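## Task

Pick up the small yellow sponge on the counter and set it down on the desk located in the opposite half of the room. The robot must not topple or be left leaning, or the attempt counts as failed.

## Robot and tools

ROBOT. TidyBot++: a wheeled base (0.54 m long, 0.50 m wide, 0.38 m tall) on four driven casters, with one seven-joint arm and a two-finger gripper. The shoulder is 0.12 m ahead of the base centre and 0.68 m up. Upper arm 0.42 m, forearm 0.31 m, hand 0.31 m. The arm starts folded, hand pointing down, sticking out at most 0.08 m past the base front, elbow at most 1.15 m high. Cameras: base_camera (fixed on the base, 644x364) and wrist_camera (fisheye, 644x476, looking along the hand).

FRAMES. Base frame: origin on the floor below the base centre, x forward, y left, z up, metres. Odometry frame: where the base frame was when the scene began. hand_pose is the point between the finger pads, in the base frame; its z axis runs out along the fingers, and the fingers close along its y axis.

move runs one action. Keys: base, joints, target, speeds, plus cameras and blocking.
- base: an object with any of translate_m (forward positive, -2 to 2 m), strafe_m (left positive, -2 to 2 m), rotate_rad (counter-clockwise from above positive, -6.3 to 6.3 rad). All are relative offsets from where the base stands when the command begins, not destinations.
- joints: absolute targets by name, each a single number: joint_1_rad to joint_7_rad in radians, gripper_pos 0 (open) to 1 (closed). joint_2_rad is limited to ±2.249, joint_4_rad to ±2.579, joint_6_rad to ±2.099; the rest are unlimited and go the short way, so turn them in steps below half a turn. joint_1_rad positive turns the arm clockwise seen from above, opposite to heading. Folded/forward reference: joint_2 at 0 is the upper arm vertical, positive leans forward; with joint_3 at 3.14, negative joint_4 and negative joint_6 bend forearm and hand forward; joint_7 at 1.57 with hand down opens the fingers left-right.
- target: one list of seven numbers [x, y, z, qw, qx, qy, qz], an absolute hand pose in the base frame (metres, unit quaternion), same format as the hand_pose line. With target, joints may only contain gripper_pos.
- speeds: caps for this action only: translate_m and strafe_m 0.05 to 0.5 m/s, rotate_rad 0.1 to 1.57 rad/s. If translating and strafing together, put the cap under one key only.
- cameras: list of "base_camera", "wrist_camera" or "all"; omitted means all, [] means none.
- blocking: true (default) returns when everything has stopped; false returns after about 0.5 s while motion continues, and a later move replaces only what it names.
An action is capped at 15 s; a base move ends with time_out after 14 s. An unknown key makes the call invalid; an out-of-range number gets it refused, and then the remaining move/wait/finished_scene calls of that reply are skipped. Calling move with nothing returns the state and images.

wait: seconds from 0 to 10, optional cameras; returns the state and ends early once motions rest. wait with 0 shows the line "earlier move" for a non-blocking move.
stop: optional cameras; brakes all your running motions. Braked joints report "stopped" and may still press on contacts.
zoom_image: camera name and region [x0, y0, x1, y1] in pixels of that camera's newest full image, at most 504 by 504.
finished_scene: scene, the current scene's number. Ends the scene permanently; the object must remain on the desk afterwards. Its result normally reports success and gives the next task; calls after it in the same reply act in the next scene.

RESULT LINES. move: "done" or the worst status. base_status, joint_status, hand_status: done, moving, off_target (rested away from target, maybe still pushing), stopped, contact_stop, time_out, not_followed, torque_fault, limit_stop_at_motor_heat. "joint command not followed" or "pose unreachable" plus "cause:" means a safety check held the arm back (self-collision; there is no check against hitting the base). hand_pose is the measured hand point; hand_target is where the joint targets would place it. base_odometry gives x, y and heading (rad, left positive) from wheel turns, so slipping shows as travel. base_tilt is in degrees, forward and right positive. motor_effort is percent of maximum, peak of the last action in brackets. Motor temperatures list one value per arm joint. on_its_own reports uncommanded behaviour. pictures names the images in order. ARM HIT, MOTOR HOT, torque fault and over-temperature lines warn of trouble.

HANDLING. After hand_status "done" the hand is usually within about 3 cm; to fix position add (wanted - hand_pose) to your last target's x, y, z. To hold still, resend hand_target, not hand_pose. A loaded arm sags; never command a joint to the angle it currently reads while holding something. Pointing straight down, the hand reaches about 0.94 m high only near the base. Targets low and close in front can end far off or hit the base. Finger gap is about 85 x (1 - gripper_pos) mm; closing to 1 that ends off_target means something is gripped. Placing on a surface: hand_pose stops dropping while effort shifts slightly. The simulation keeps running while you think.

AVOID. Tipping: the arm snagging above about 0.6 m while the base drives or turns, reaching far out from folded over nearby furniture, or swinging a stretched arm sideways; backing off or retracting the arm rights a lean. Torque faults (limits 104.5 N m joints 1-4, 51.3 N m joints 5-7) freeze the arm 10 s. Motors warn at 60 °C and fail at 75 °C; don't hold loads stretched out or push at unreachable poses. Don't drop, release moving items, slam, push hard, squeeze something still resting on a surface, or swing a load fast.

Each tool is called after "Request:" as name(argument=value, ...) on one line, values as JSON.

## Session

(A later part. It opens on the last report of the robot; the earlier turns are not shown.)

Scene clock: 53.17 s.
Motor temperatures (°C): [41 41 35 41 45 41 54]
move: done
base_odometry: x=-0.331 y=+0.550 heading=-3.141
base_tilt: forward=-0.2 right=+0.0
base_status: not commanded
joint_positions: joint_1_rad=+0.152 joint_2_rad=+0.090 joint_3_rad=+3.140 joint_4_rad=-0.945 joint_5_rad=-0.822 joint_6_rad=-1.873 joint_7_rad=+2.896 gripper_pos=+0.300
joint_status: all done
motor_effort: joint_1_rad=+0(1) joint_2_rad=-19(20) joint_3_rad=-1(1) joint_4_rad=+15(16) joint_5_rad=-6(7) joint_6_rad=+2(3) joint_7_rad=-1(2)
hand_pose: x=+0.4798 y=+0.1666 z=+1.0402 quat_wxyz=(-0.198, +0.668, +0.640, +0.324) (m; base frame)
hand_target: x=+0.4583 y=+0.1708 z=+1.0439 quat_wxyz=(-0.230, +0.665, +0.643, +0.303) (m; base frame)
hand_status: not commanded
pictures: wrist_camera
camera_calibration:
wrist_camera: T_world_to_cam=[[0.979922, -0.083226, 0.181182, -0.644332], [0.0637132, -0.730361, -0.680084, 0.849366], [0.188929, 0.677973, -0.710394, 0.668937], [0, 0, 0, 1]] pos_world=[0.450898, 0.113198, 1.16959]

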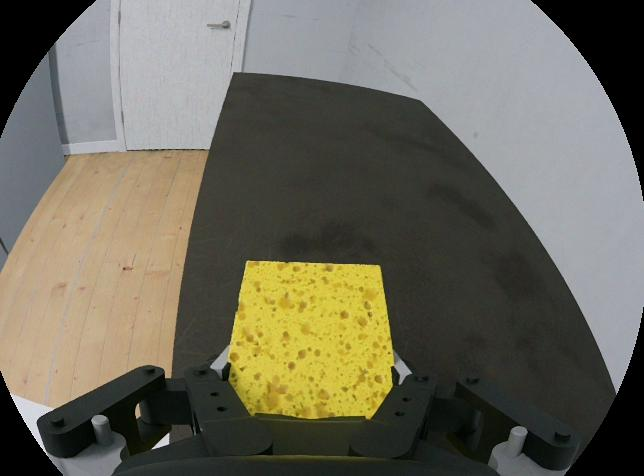

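Request:
move(base={"translate_m": -0.3}, speeds={"translate_m": 0.3}, cameras=["wrist_camera"])

Request:
move(joints={"joint_1_rad": 0.0, "joint_2_rad": -0.9, "joint_3_rad": 3.14, "joint_4_rad": -1.2, "joint_5_rad": 0.0, "joint_6_rad": -1.6, "joint_7_rad": 1.59}, cameras=["wrist_camera"])

Scene clock: 55.40 s.
Motor temperatures (°C): [41 41 35 41 45 41 54]
move: done
base_odometry: x=-0.030 y=+0.551 heading=-3.141
base_tilt: forward=-0.2 right=+0.0
base_status: done
joint_positions: joint_1_rad=+0.152 joint_2_rad=+0.106 joint_3_rad=+3.140 joint_4_rad=-0.943 joint_5_rad=-0.822 joint_6_rad=-1.879 joint_7_rad=+2.896 gripper_pos=+0.300
joint_status: not commanded
motor_effort: joint_1_rad=-1(1) joint_2_rad=-19(22) joint_3_rad=+0(1) joint_4_rad=+15(15) joint_5_rad=-6(7) joint_6_rad=+2(3) joint_7_rad=-1(1)
hand_pose: x=+0.4836 y=+0.1656 z=+1.0350 quat_wxyz=(-0.205, +0.670, +0.639, +0.318) (m; base frame)
hand_target: x=+0.4583 y=+0.1708 z=+1.0439 quat_wxyz=(-0.230, +0.665, +0.643, +0.303) (m; base frame)
hand_status: not commanded
pictures: wrist_camera
camera_calibration:
wrist_camera: T_world_to_cam=[[0.983326, -0.0802481, 0.163188, -0.630672], [0.0536111, -0.729561, -0.681811, 0.851461], [0.173769, 0.679191, -0.713094, 0.675048], [0, 0, 0, 1]] pos_world=[0.457206, 0.112096, 1.16483]

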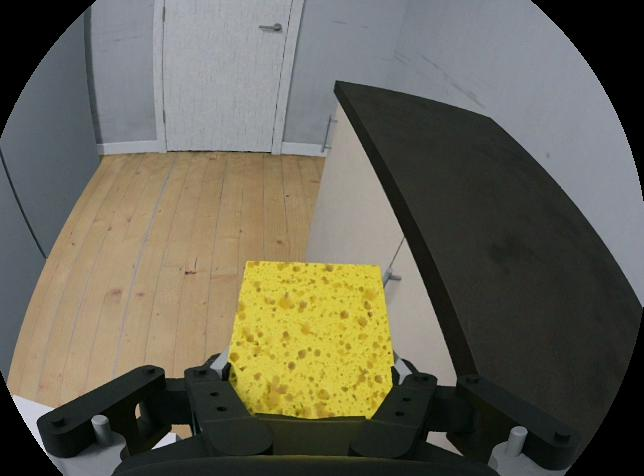

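Scene clock: 58.07 s.
Motor temperatures (°C): [41 41 35 41 45 41 54]
move: done
base_odometry: x=-0.030 y=+0.551 heading=-3.141
base_tilt: forward=-0.2 right=+0.0
base_status: not commanded
joint_positions: joint_1_rad=+0.021 joint_2_rad=-0.902 joint_3_rad=+3.140 joint_4_rad=-1.182 joint_5_rad=-0.052 joint_6_rad=-1.669 joint_7_rad=+1.637 gripper_pos=+0.300
joint_status: all done
motor_effort: joint_1_rad=-1(2) joint_2_rad=+18(21) joint_3_rad=+1(3) joint_4_rad=+10(16) joint_5_rad=-1(7) joint_6_rad=+8(9) joint_7_rad=-1(2)
hand_pose: x=+0.1649 y=+0.0172 z=+1.1301 quat_wxyz=(+0.005, +0.826, +0.036, +0.562) (m; base frame)
hand_target: x=+0.1769 y=+0.0020 z=+1.1430 quat_wxyz=(+0.006, +0.813, +0.009, +0.582) (m; base frame)
hand_status: not commanded
pictures: wrist_camera
camera_calibration:
wrist_camera: T_world_to_cam=[[0.0586856, -0.994632, 0.085219, -0.0884332], [-0.365355, -0.100843, -0.92539, 1.15856], [0.929017, 0.0231719, -0.369312, 0.397314], [0, 0, 0, 1]] pos_world=[0.0593637, 0.0196676, 1.22639]

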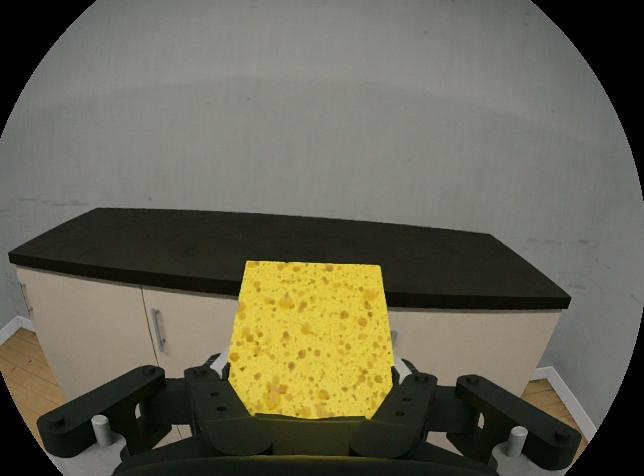

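Request:
move(base={"strafe_m": -1.2, "rotate_rad": 3.14}, cameras=["wrist_camera", "base_camera"])

Scene clock: 63.70 s.
Motor temperatures (°C): [41 41 35 41 45 42 54]
move: done
base_odometry: x=-0.031 y=+1.751 heading=+0.000
base_tilt: forward=-0.2 right=+0.0
base_status: done
joint_positions: joint_1_rad=+0.016 joint_2_rad=-0.902 joint_3_rad=+3.139 joint_4_rad=-1.184 joint_5_rad=-0.046 joint_6_rad=-1.667 joint_7_rad=+1.636 gripper_pos=+0.300
joint_status: not commanded
motor_effort: joint_1_rad=-1(4) joint_2_rad=+18(19) joint_3_rad=+1(4) joint_4_rad=+10(10) joint_5_rad=-1(1) joint_6_rad=+8(8) joint_7_rad=-1(1)
hand_pose: x=+0.1654 y=+0.0158 z=+1.1299 quat_wxyz=(+0.005, +0.826, +0.036, +0.562) (m; base frame)
hand_target: x=+0.1769 y=+0.0020 z=+1.1430 quat_wxyz=(+0.006, +0.813, +0.009, +0.582) (m; base frame)
hand_status: not commanded
pictures: base_camera, wrist_camera
camera_calibration:
wrist_camera: T_world_to_cam=[[0.058241, -0.994662, 0.0851772, -0.0896603], [-0.365405, -0.100641, -0.925392, 1.15843], [0.929025, 0.0227716, -0.369316, 0.396817], [0, 0, 0, 1]] pos_world=[0.0598648, 0.0183675, 1.22619]

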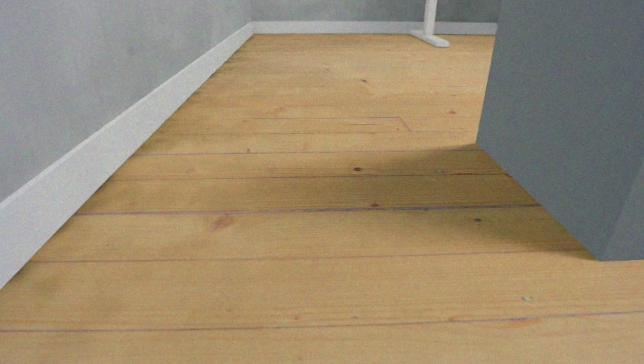

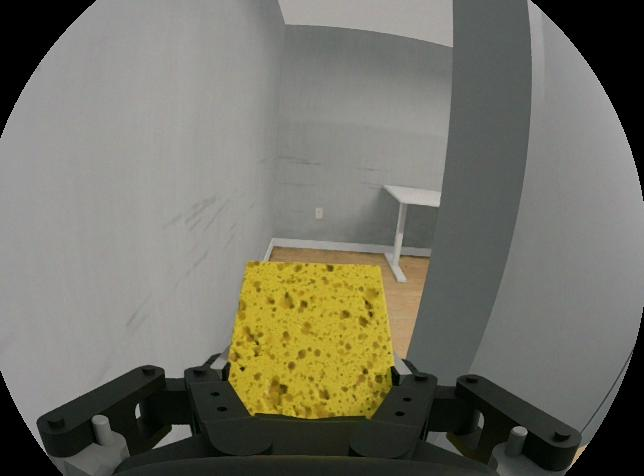

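Request:
move(base={"translate_m": 1.5, "strafe_m": 0.045, "rotate_rad": 0.04}, cameras=["wrist_camera", "base_camera"])

Scene clock: 69.60 s.
Motor temperatures (°C): [41 41 35 41 45 42 54]
move: done
base_odometry: x=+1.469 y=+1.796 heading=+0.040
base_tilt: forward=-0.2 right=+0.0
base_status: done
joint_positions: joint_1_rad=+0.014 joint_2_rad=-0.907 joint_3_rad=+3.139 joint_4_rad=-1.188 joint_5_rad=-0.046 joint_6_rad=-1.666 joint_7_rad=+1.636 gripper_pos=+0.300
joint_status: not commanded
motor_effort: joint_1_rad=-1(2) joint_2_rad=+19(21) joint_3_rad=+1(2) joint_4_rad=+9(11) joint_5_rad=-1(1) joint_6_rad=+8(8) joint_7_rad=-1(1)
hand_pose: x=+0.1642 y=+0.0158 z=+1.1287 quat_wxyz=(+0.005, +0.826, +0.037, +0.562) (m; base frame)
hand_target: x=+0.1769 y=+0.0020 z=+1.1430 quat_wxyz=(+0.006, +0.813, +0.009, +0.582) (m; base frame)
hand_status: not commanded
pictures: base_camera, wrist_camera
camera_calibration:
wrist_camera: T_world_to_cam=[[0.0590186, -0.994603, 0.0853376, -0.0899159], [-0.364101, -0.101045, -0.925862, 1.15724], [0.929488, 0.0235716, -0.368099, 0.396012], [0, 0, 0, 1]] pos_world=[0.0585692, 0.0181678, 1.22489]

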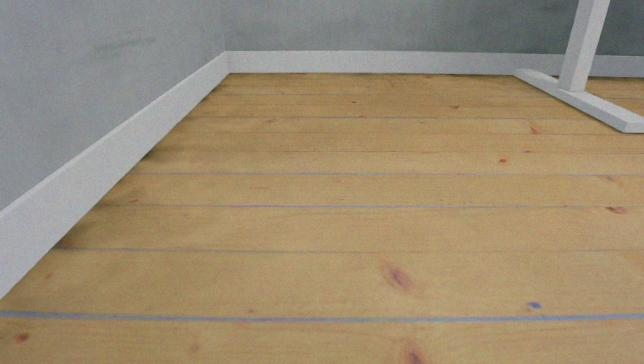

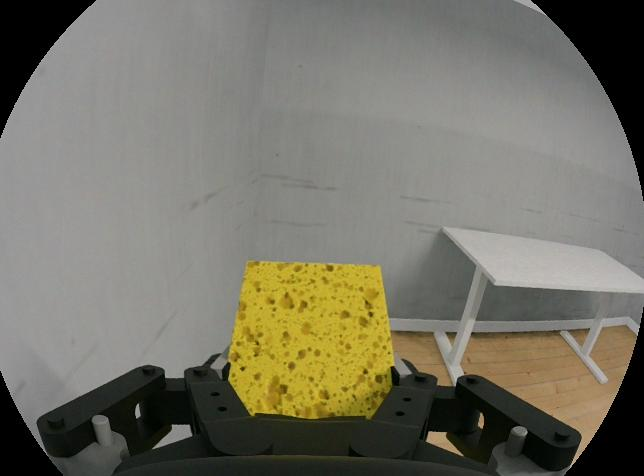

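Request:
move(base={"translate_m": 0.7, "strafe_m": -1.15, "rotate_rad": -0.02}, cameras=["wrist_camera", "base_camera"])

Scene clock: 74.37 s.
Motor temperatures (°C): [41 41 35 41 45 42 54]
move: done
base_odometry: x=+2.215 y=+0.675 heading=+0.021
base_tilt: forward=-0.2 right=+0.0
base_status: done
joint_positions: joint_1_rad=+0.011 joint_2_rad=-0.908 joint_3_rad=+3.139 joint_4_rad=-1.188 joint_5_rad=-0.043 joint_6_rad=-1.666 joint_7_rad=+1.635 gripper_pos=+0.300
joint_status: not commanded
motor_effort: joint_1_rad=-1(2) joint_2_rad=+18(20) joint_3_rad=+1(3) joint_4_rad=+10(10) joint_5_rad=-1(1) joint_6_rad=+8(8) joint_7_rad=-1(1)
hand_pose: x=+0.1639 y=+0.0150 z=+1.1287 quat_wxyz=(+0.005, +0.826, +0.037, +0.563) (m; base frame)
hand_target: x=+0.1769 y=+0.0020 z=+1.1430 quat_wxyz=(+0.006, +0.813, +0.009, +0.582) (m; base frame)
hand_status: not commanded
pictures: base_camera, wrist_camera
camera_calibration:
wrist_camera: T_world_to_cam=[[0.0590249, -0.994536, 0.0861062, -0.0915266], [-0.363369, -0.101744, -0.926073, 1.15716], [0.929774, 0.023373, -0.367389, 0.395478], [0, 0, 0, 1]] pos_world=[0.0581729, 0.0174642, 1.22479]

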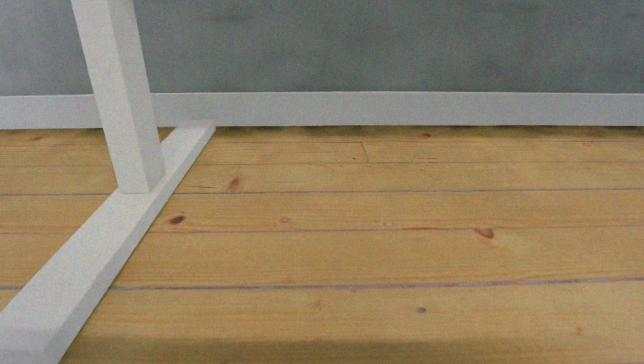

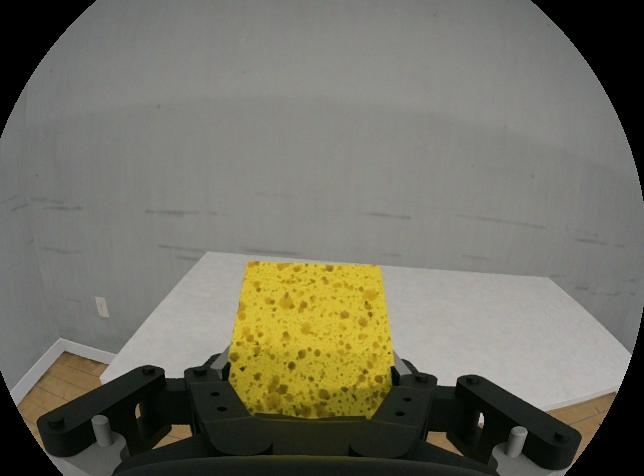

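Request:
zoom_image(camera="wrist_camera", region=[400, 320, 644, 476])

Request:
zoom_image(camera="wrist_camera", region=[20, 320, 264, 476])

Scaled by 2.066.

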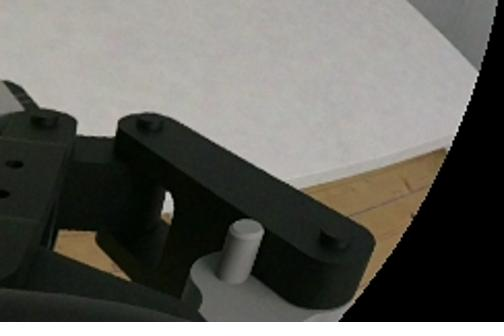

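Scaled by 2.066.

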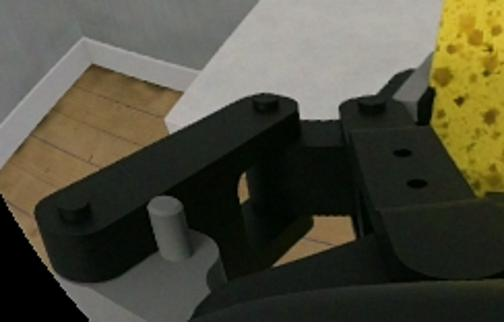

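Request:
zoom_image(camera="wrist_camera", region=[190, 240, 440, 440])

Scaled by 2.016.

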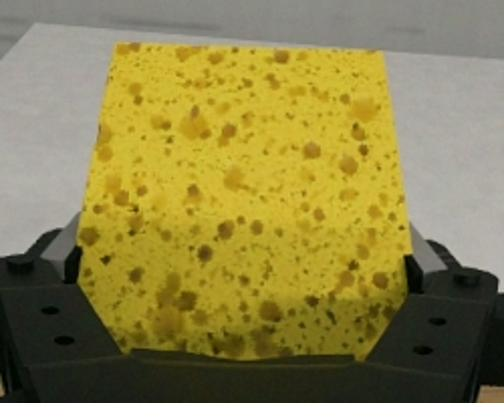

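Request:
move(joints={"joint_2_rad": 0.117, "joint_4_rad": -1.455, "joint_6_rad": -0.72}, cameras=["wrist_camera"])

Scene clock: 80.93 s.
Motor temperatures (°C): [41 41 35 41 45 42 54]
move: done
base_odometry: x=+2.215 y=+0.675 heading=+0.021
base_tilt: forward=-0.1 right=+0.0
base_status: not commanded
joint_positions: joint_1_rad=+0.011 joint_2_rad=+0.125 joint_3_rad=+3.139 joint_4_rad=-1.444 joint_5_rad=-0.043 joint_6_rad=-0.791 joint_7_rad=+1.635 gripper_pos=+0.300
joint_status: all done
motor_effort: joint_1_rad=-1(2) joint_2_rad=-25(28) joint_3_rad=+0(1) joint_4_rad=+20(22) joint_5_rad=-1(1) joint_6_rad=+6(9) joint_7_rad=-1(1)
hand_pose: x=+0.7052 y=+0.0054 z=+0.8793 quat_wxyz=(-0.006, +0.924, +0.017, +0.381) (m; base frame)
hand_target: x=+0.7162 y=+0.0023 z=+0.8938 quat_wxyz=(+0.004, +0.911, +0.009, +0.412) (m; base frame)
hand_status: not commanded
pictures: wrist_camera
camera_calibration:
wrist_camera: T_world_to_cam=[[0.0551624, -0.997904, 0.0338287, -0.0627608], [-0.707717, -0.0629761, -0.703684, 1.16898], [0.704339, 0.0148757, -0.709708, 0.26081], [0, 0, 0, 1]] pos_world=[0.64707, 0.0071087, 1.00981]

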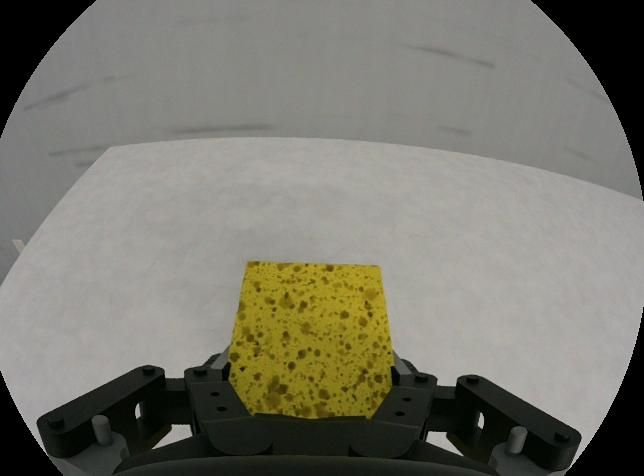

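Request:
move(joints={"joint_2_rad": 0.149, "joint_4_rad": -1.673, "joint_6_rad": -0.467}, cameras=["wrist_camera"])

Request:
move(joints={"joint_2_rad": 0.161, "joint_4_rad": -1.724, "joint_6_rad": -0.403}, cameras=["wrist_camera"])

Scene clock: 82.97 s.
Motor temperatures (°C): [41 41 35 41 45 42 54]
move: done
base_odometry: x=+2.215 y=+0.675 heading=+0.021
base_tilt: forward=-0.1 right=+0.0
base_status: not commanded
joint_positions: joint_1_rad=+0.011 joint_2_rad=+0.154 joint_3_rad=+3.139 joint_4_rad=-1.664 joint_5_rad=-0.043 joint_6_rad=-0.538 joint_7_rad=+1.635 gripper_pos=+0.300
joint_status: all done
motor_effort: joint_1_rad=-1(2) joint_2_rad=-26(28) joint_3_rad=+1(1) joint_4_rad=+20(22) joint_5_rad=-1(1) joint_6_rad=+6(7) joint_7_rad=-1(1)
hand_pose: x=+0.7086 y=+0.0027 z=+0.8007 quat_wxyz=(-0.003, +0.924, +0.013, +0.383) (m; base frame)
hand_target: x=+0.7203 y=+0.0023 z=+0.8149 quat_wxyz=(+0.004, +0.910, +0.009, +0.413) (m; base frame)
hand_status: not commanded
pictures: wrist_camera
camera_calibration:
wrist_camera: T_world_to_cam=[[0.0443073, -0.998394, 0.0353013, -0.0564603], [-0.705992, -0.056293, -0.705979, 1.11647], [0.706833, 0.00635761, -0.707352, 0.199064], [0, 0, 0, 1]] pos_world=[0.650014, 0.00521423, 0.931006]

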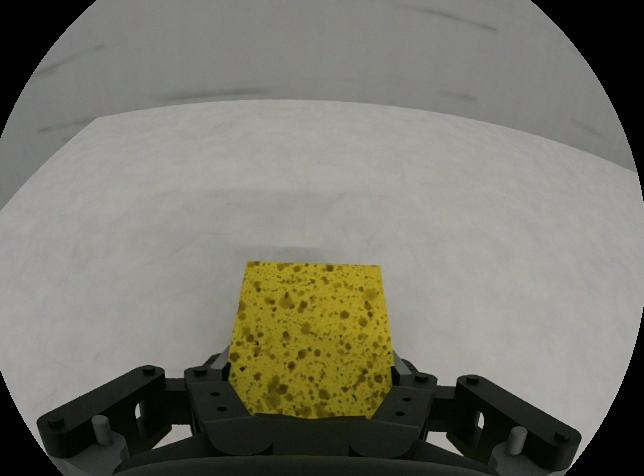

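Scene clock: 83.70 s.
Motor temperatures (°C): [41 41 35 41 45 42 54]
move: done
base_odometry: x=+2.215 y=+0.675 heading=+0.021
base_tilt: forward=-0.1 right=+0.0
base_status: not commanded
joint_positions: joint_1_rad=+0.011 joint_2_rad=+0.156 joint_3_rad=+3.139 joint_4_rad=-1.706 joint_5_rad=-0.043 joint_6_rad=-0.466 joint_7_rad=+1.635 gripper_pos=+0.300
joint_status: all done
motor_effort: joint_1_rad=+0(1) joint_2_rad=-25(26) joint_3_rad=+1(1) joint_4_rad=+19(21) joint_5_rad=+0(1) joint_6_rad=+6(7) joint_7_rad=-1(1)
hand_pose: x=+0.7119 y=+0.0019 z=+0.7935 quat_wxyz=(-0.002, +0.918, +0.012, +0.396) (m; base frame)
hand_target: x=+0.7200 y=+0.0023 z=+0.7954 quat_wxyz=(+0.004, +0.910, +0.009, +0.414) (m; base frame)
hand_status: not commanded
pictures: wrist_camera
camera_calibration:
wrist_camera: T_world_to_cam=[[0.0401652, -0.998491, 0.037442, -0.0560161], [-0.686029, -0.0548017, -0.725507, 1.11498], [0.726465, 0.00345384, -0.687195, 0.161743], [0, 0, 0, 1]] pos_world=[0.64966, 0.00461271, 0.922175]

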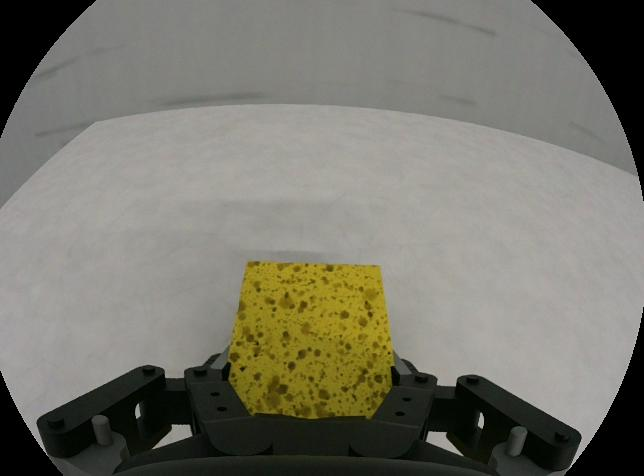

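Request:
move(joints={"joint_2_rad": 0.176, "joint_4_rad": -1.755, "joint_6_rad": -0.375}, cameras=["wrist_camera"])

Scene clock: 84.50 s.
Motor temperatures (°C): [41 41 35 41 45 42 54]
move: done
base_odometry: x=+2.215 y=+0.675 heading=+0.021
base_tilt: forward=-0.1 right=+0.0
base_status: not commanded
joint_positions: joint_1_rad=+0.011 joint_2_rad=+0.155 joint_3_rad=+3.139 joint_4_rad=-1.721 joint_5_rad=-0.043 joint_6_rad=-0.432 joint_7_rad=+1.635 gripper_pos=+0.300
joint_status: all done
motor_effort: joint_1_rad=-1(1) joint_2_rad=-20(25) joint_3_rad=+1(1) joint_4_rad=+17(19) joint_5_rad=+0(1) joint_6_rad=+5(6) joint_7_rad=-1(1)
hand_pose: x=+0.7144 y=+0.0014 z=+0.7939 quat_wxyz=(-0.001, +0.914, +0.011, +0.405) (m; base frame)
hand_target: x=+0.7177 y=+0.0023 z=+0.7765 quat_wxyz=(+0.003, +0.914, +0.009, +0.406) (m; base frame)
hand_status: not commanded
pictures: wrist_camera
camera_calibration:
wrist_camera: T_world_to_cam=[[0.0377702, -0.998544, 0.0385125, -0.0557113], [-0.671511, -0.0539035, -0.739031, 1.11733], [0.740031, 0.00205175, -0.67257, 0.138829], [0, 0, 0, 1]] pos_world=[0.649663, 0.00431272, 0.921256]

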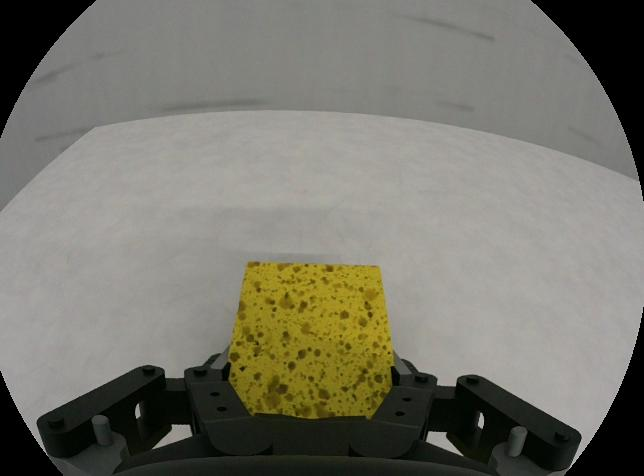

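Request:
zoom_image(camera="wrist_camera", region=[190, 210, 440, 440])

Scaled by 2.016.

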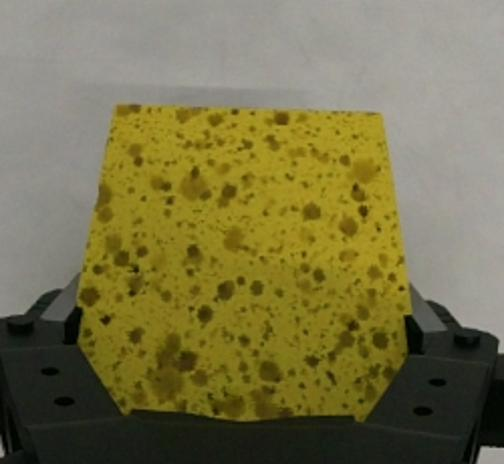

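Request:
move(joints={"joint_2_rad": 0.188, "joint_4_rad": -1.530, "joint_6_rad": -0.770}, cameras=["wrist_camera"])

Scene clock: 87.93 s.
Motor temperatures (°C): [41 42 35 41 45 42 54]
move: done
base_odometry: x=+2.215 y=+0.675 heading=+0.021
base_tilt: forward=-0.1 right=+0.0
base_status: not commanded
joint_positions: joint_1_rad=+0.011 joint_2_rad=+0.187 joint_3_rad=+3.139 joint_4_rad=-1.557 joint_5_rad=-0.043 joint_6_rad=-0.692 joint_7_rad=+1.635 gripper_pos=+0.300
joint_status: all done
motor_effort: joint_1_rad=-1(2) joint_2_rad=-27(28) joint_3_rad=+0(1) joint_4_rad=+20(21) joint_5_rad=-1(1) joint_6_rad=+5(7) joint_7_rad=-1(1)
hand_pose: x=+0.7090 y=+0.0044 z=+0.8043 quat_wxyz=(-0.006, +0.938, +0.015, +0.346) (m; base frame)
hand_target: x=+0.6979 y=+0.0022 z=+0.8019 quat_wxyz=(+0.003, +0.947, +0.010, +0.321) (m; base frame)
hand_status: not commanded
pictures: wrist_camera
camera_calibration:
wrist_camera: T_world_to_cam=[[0.0529085, -0.998182, 0.0288532, -0.0558563], [-0.759468, -0.0589825, -0.647865, 1.11068], [0.648389, 0.0123645, -0.761209, 0.286039], [0, 0, 0, 1]] pos_world=[0.661013, 0.00621896, 0.938915]

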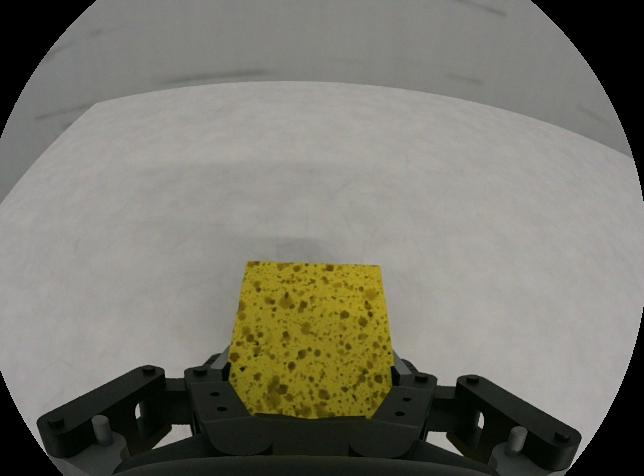

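Request:
move(joints={"joint_2_rad": 0.200, "joint_4_rad": -1.608, "joint_6_rad": -0.576}, cameras=["wrist_camera"])

Scene clock: 88.93 s.
Motor temperatures (°C): [41 42 35 41 45 42 54]
move: done
base_odometry: x=+2.215 y=+0.675 heading=+0.021
base_tilt: forward=-0.2 right=+0.0
base_status: not commanded
joint_positions: joint_1_rad=+0.011 joint_2_rad=+0.194 joint_3_rad=+3.139 joint_4_rad=-1.599 joint_5_rad=-0.043 joint_6_rad=-0.614 joint_7_rad=+1.635 gripper_pos=+0.300
joint_status: all done
motor_effort: joint_1_rad=-1(1) joint_2_rad=-23(28) joint_3_rad=+0(1) joint_4_rad=+17(20) joint_5_rad=+0(1) joint_6_rad=+4(6) joint_7_rad=-1(1)
hand_pose: x=+0.7156 y=+0.0035 z=+0.7947 quat_wxyz=(-0.005, +0.933, +0.014, +0.360) (m; base frame)
hand_target: x=+0.7220 y=+0.0023 z=+0.7941 quat_wxyz=(+0.003, +0.929, +0.010, +0.370) (m; base frame)
hand_status: not commanded
pictures: wrist_camera
camera_calibration:
wrist_camera: T_world_to_cam=[[0.0488448, -0.998318, 0.0312447, -0.0558027], [-0.740621, -0.0571895, -0.669484, 1.11311], [0.670145, 0.00956033, -0.742169, 0.243768], [0, 0, 0, 1]] pos_world=[0.663761, 0.00561904, 0.927871]

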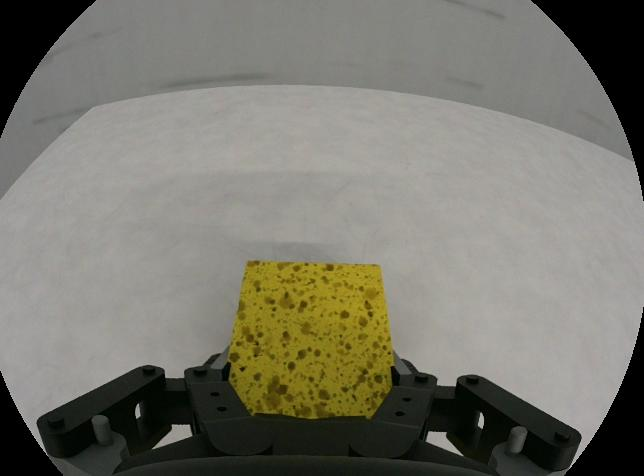

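Request:
move(joints={"gripper_pos": 0.22}, cameras=["wrist_camera"])

Scene clock: 90.33 s.
Motor temperatures (°C): [41 42 35 41 45 42 54]
move: done
base_odometry: x=+2.215 y=+0.675 heading=+0.021
base_tilt: forward=-0.2 right=+0.0
base_status: not commanded
joint_positions: joint_1_rad=+0.011 joint_2_rad=+0.202 joint_3_rad=+3.139 joint_4_rad=-1.600 joint_5_rad=-0.043 joint_6_rad=-0.614 joint_7_rad=+1.635 gripper_pos=+0.220
joint_status: all done
motor_effort: joint_1_rad=-1(1) joint_2_rad=-26(27) joint_3_rad=+0(1) joint_4_rad=+18(20) joint_5_rad=+0(1) joint_6_rad=+5(6) joint_7_rad=-1(1)
hand_pose: x=+0.7161 y=+0.0035 z=+0.7896 quat_wxyz=(-0.005, +0.935, +0.014, +0.356) (m; base frame)
hand_target: x=+0.7220 y=+0.0023 z=+0.7941 quat_wxyz=(+0.003, +0.929, +0.010, +0.370) (m; base frame)
hand_status: not commanded
pictures: wrist_camera
camera_calibration:
wrist_camera: T_world_to_cam=[[0.0491131, -0.998318, 0.0308163, -0.0555154], [-0.746426, -0.0571869, -0.663006, 1.10901], [0.663653, 0.00956021, -0.747979, 0.248927], [0, 0, 0, 1]] pos_world=[0.665319, 0.00561905, 0.923183]

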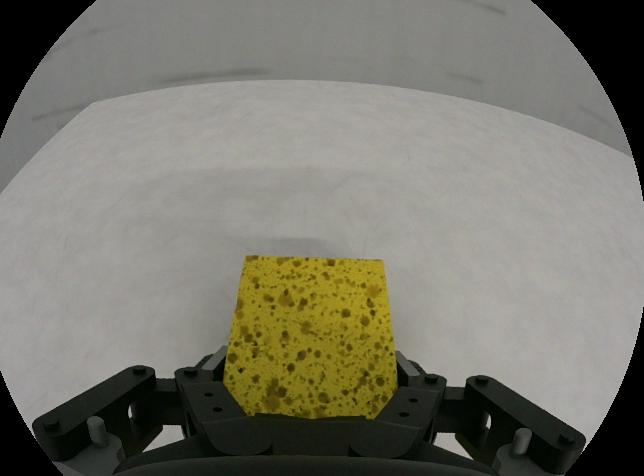

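Request:
move(joints={"gripper_pos": 0.0}, cameras=["wrist_camera"])

Scene clock: 91.07 s.
Motor temperatures (°C): [41 42 35 41 45 42 54]
move: done
base_odometry: x=+2.215 y=+0.675 heading=+0.021
base_tilt: forward=-0.2 right=+0.0
base_status: not commanded
joint_positions: joint_1_rad=+0.011 joint_2_rad=+0.202 joint_3_rad=+3.139 joint_4_rad=-1.600 joint_5_rad=-0.043 joint_6_rad=-0.614 joint_7_rad=+1.635 gripper_pos=+0.000
joint_status: all done
motor_effort: joint_1_rad=-1(1) joint_2_rad=-27(28) joint_3_rad=+1(1) joint_4_rad=+20(20) joint_5_rad=-1(1) joint_6_rad=+6(6) joint_7_rad=-1(1)
hand_pose: x=+0.7161 y=+0.0035 z=+0.7894 quat_wxyz=(-0.005, +0.935, +0.014, +0.355) (m; base frame)
hand_target: x=+0.7220 y=+0.0023 z=+0.7941 quat_wxyz=(+0.003, +0.929, +0.010, +0.370) (m; base frame)
hand_status: not commanded
pictures: wrist_camera
camera_calibration:
wrist_camera: T_world_to_cam=[[0.049052, -0.998323, 0.0307304, -0.0553937], [-0.746712, -0.0570883, -0.662693, 1.10885], [0.663336, 0.00955958, -0.748261, 0.249184], [0, 0, 0, 1]] pos_world=[0.665417, 0.00561947, 0.922984]

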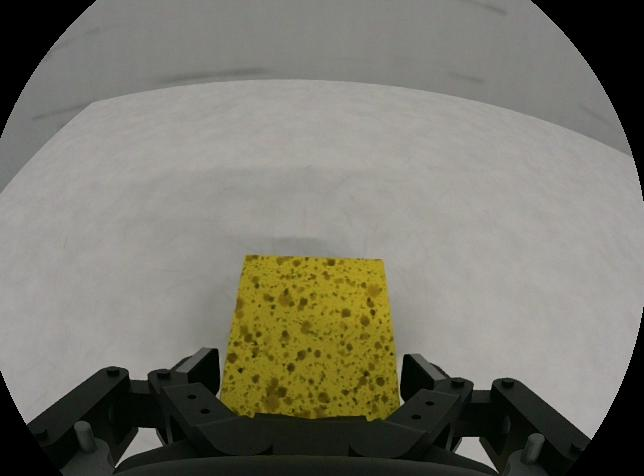

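Request:
move(joints={"joint_2_rad": -0.1}, cameras=[])

Request:
move(base={"translate_m": -0.25}, joints={"joint_2_rad": -0.9, "joint_4_rad": -1.2, "joint_6_rad": -1.9}, cameras=["wrist_camera", "base_camera"])

Scene clock: 93.00 s.
Motor temperatures (°C): [41 42 35 41 45 42 54]
move: done
base_odometry: x=+2.215 y=+0.675 heading=+0.021
base_tilt: forward=-0.1 right=+0.0
base_status: not commanded
joint_positions: joint_1_rad=+0.011 joint_2_rad=-0.092 joint_3_rad=+3.139 joint_4_rad=-1.600 joint_5_rad=-0.043 joint_6_rad=-0.614 joint_7_rad=+1.635 gripper_pos=+0.000
joint_status: all done
motor_effort: joint_1_rad=+0(1) joint_2_rad=-18(30) joint_3_rad=+0(1) joint_4_rad=+21(21) joint_5_rad=+0(1) joint_6_rad=+7(7) joint_7_rad=-1(1)
hand_pose: x=+0.6592 y=+0.0041 z=+0.9577 quat_wxyz=(-0.001, +0.873, +0.015, +0.488) (m; base frame)
hand_target: x=+0.6619 y=+0.0023 z=+0.9674 quat_wxyz=(+0.004, +0.863, +0.009, +0.504) (m; base frame)
hand_status: not commanded
pictures: none
No camera images: "cameras" was empty.

Scene clock: 95.50 s.
Motor temperatures (°C): [41 42 35 41 45 42 54]
move: done
base_odometry: x=+1.965 y=+0.670 heading=+0.021
base_tilt: forward=-0.2 right=+0.0
base_status: done
joint_positions: joint_1_rad=+0.011 joint_2_rad=-0.904 joint_3_rad=+3.139 joint_4_rad=-1.222 joint_5_rad=-0.043 joint_6_rad=-1.818 joint_7_rad=+1.635 gripper_pos=+0.000
joint_status: all done
motor_effort: joint_1_rad=+0(2) joint_2_rad=+18(23) joint_3_rad=+1(2) joint_4_rad=+9(23) joint_5_rad=+0(1) joint_6_rad=+7(9) joint_7_rad=-1(1)
hand_pose: x=+0.1494 y=+0.0147 z=+1.0741 quat_wxyz=(+0.003, +0.875, +0.039, +0.482) (m; base frame)
hand_target: x=+0.1340 y=+0.0019 z=+1.0605 quat_wxyz=(+0.005, +0.891, +0.009, +0.454) (m; base frame)
hand_status: not commanded
pictures: base_camera, wrist_camera
camera_calibration:
wrist_camera: T_world_to_cam=[[0.0757931, -0.994133, 0.0771741, -0.0791847], [-0.53066, -0.105741, -0.840963, 1.03492], [0.844189, 0.022786, -0.535561, 0.582311], [0, 0, 0, 1]] pos_world=[0.0636117, 0.0174452, 1.1883]

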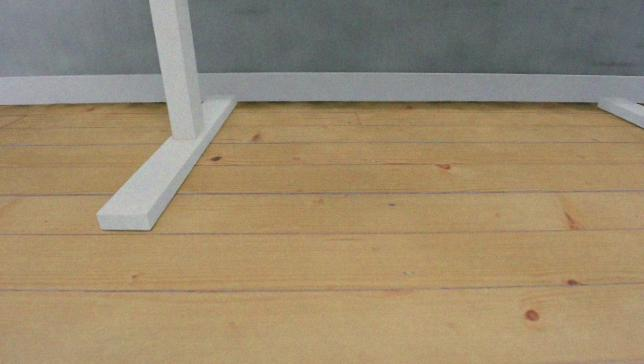

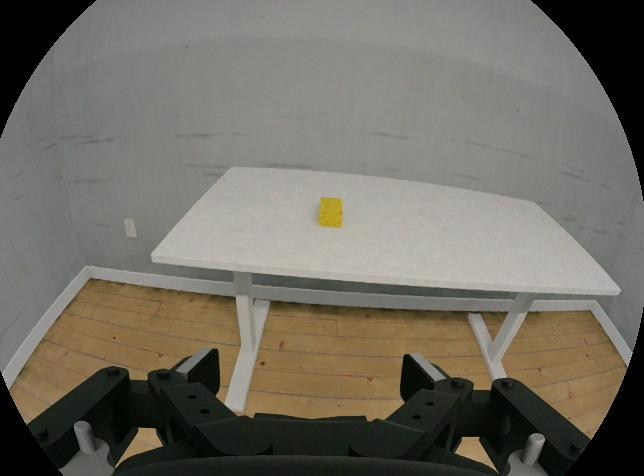

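Request:
finished_scene(scene=1)

The scene is finished: the task was done.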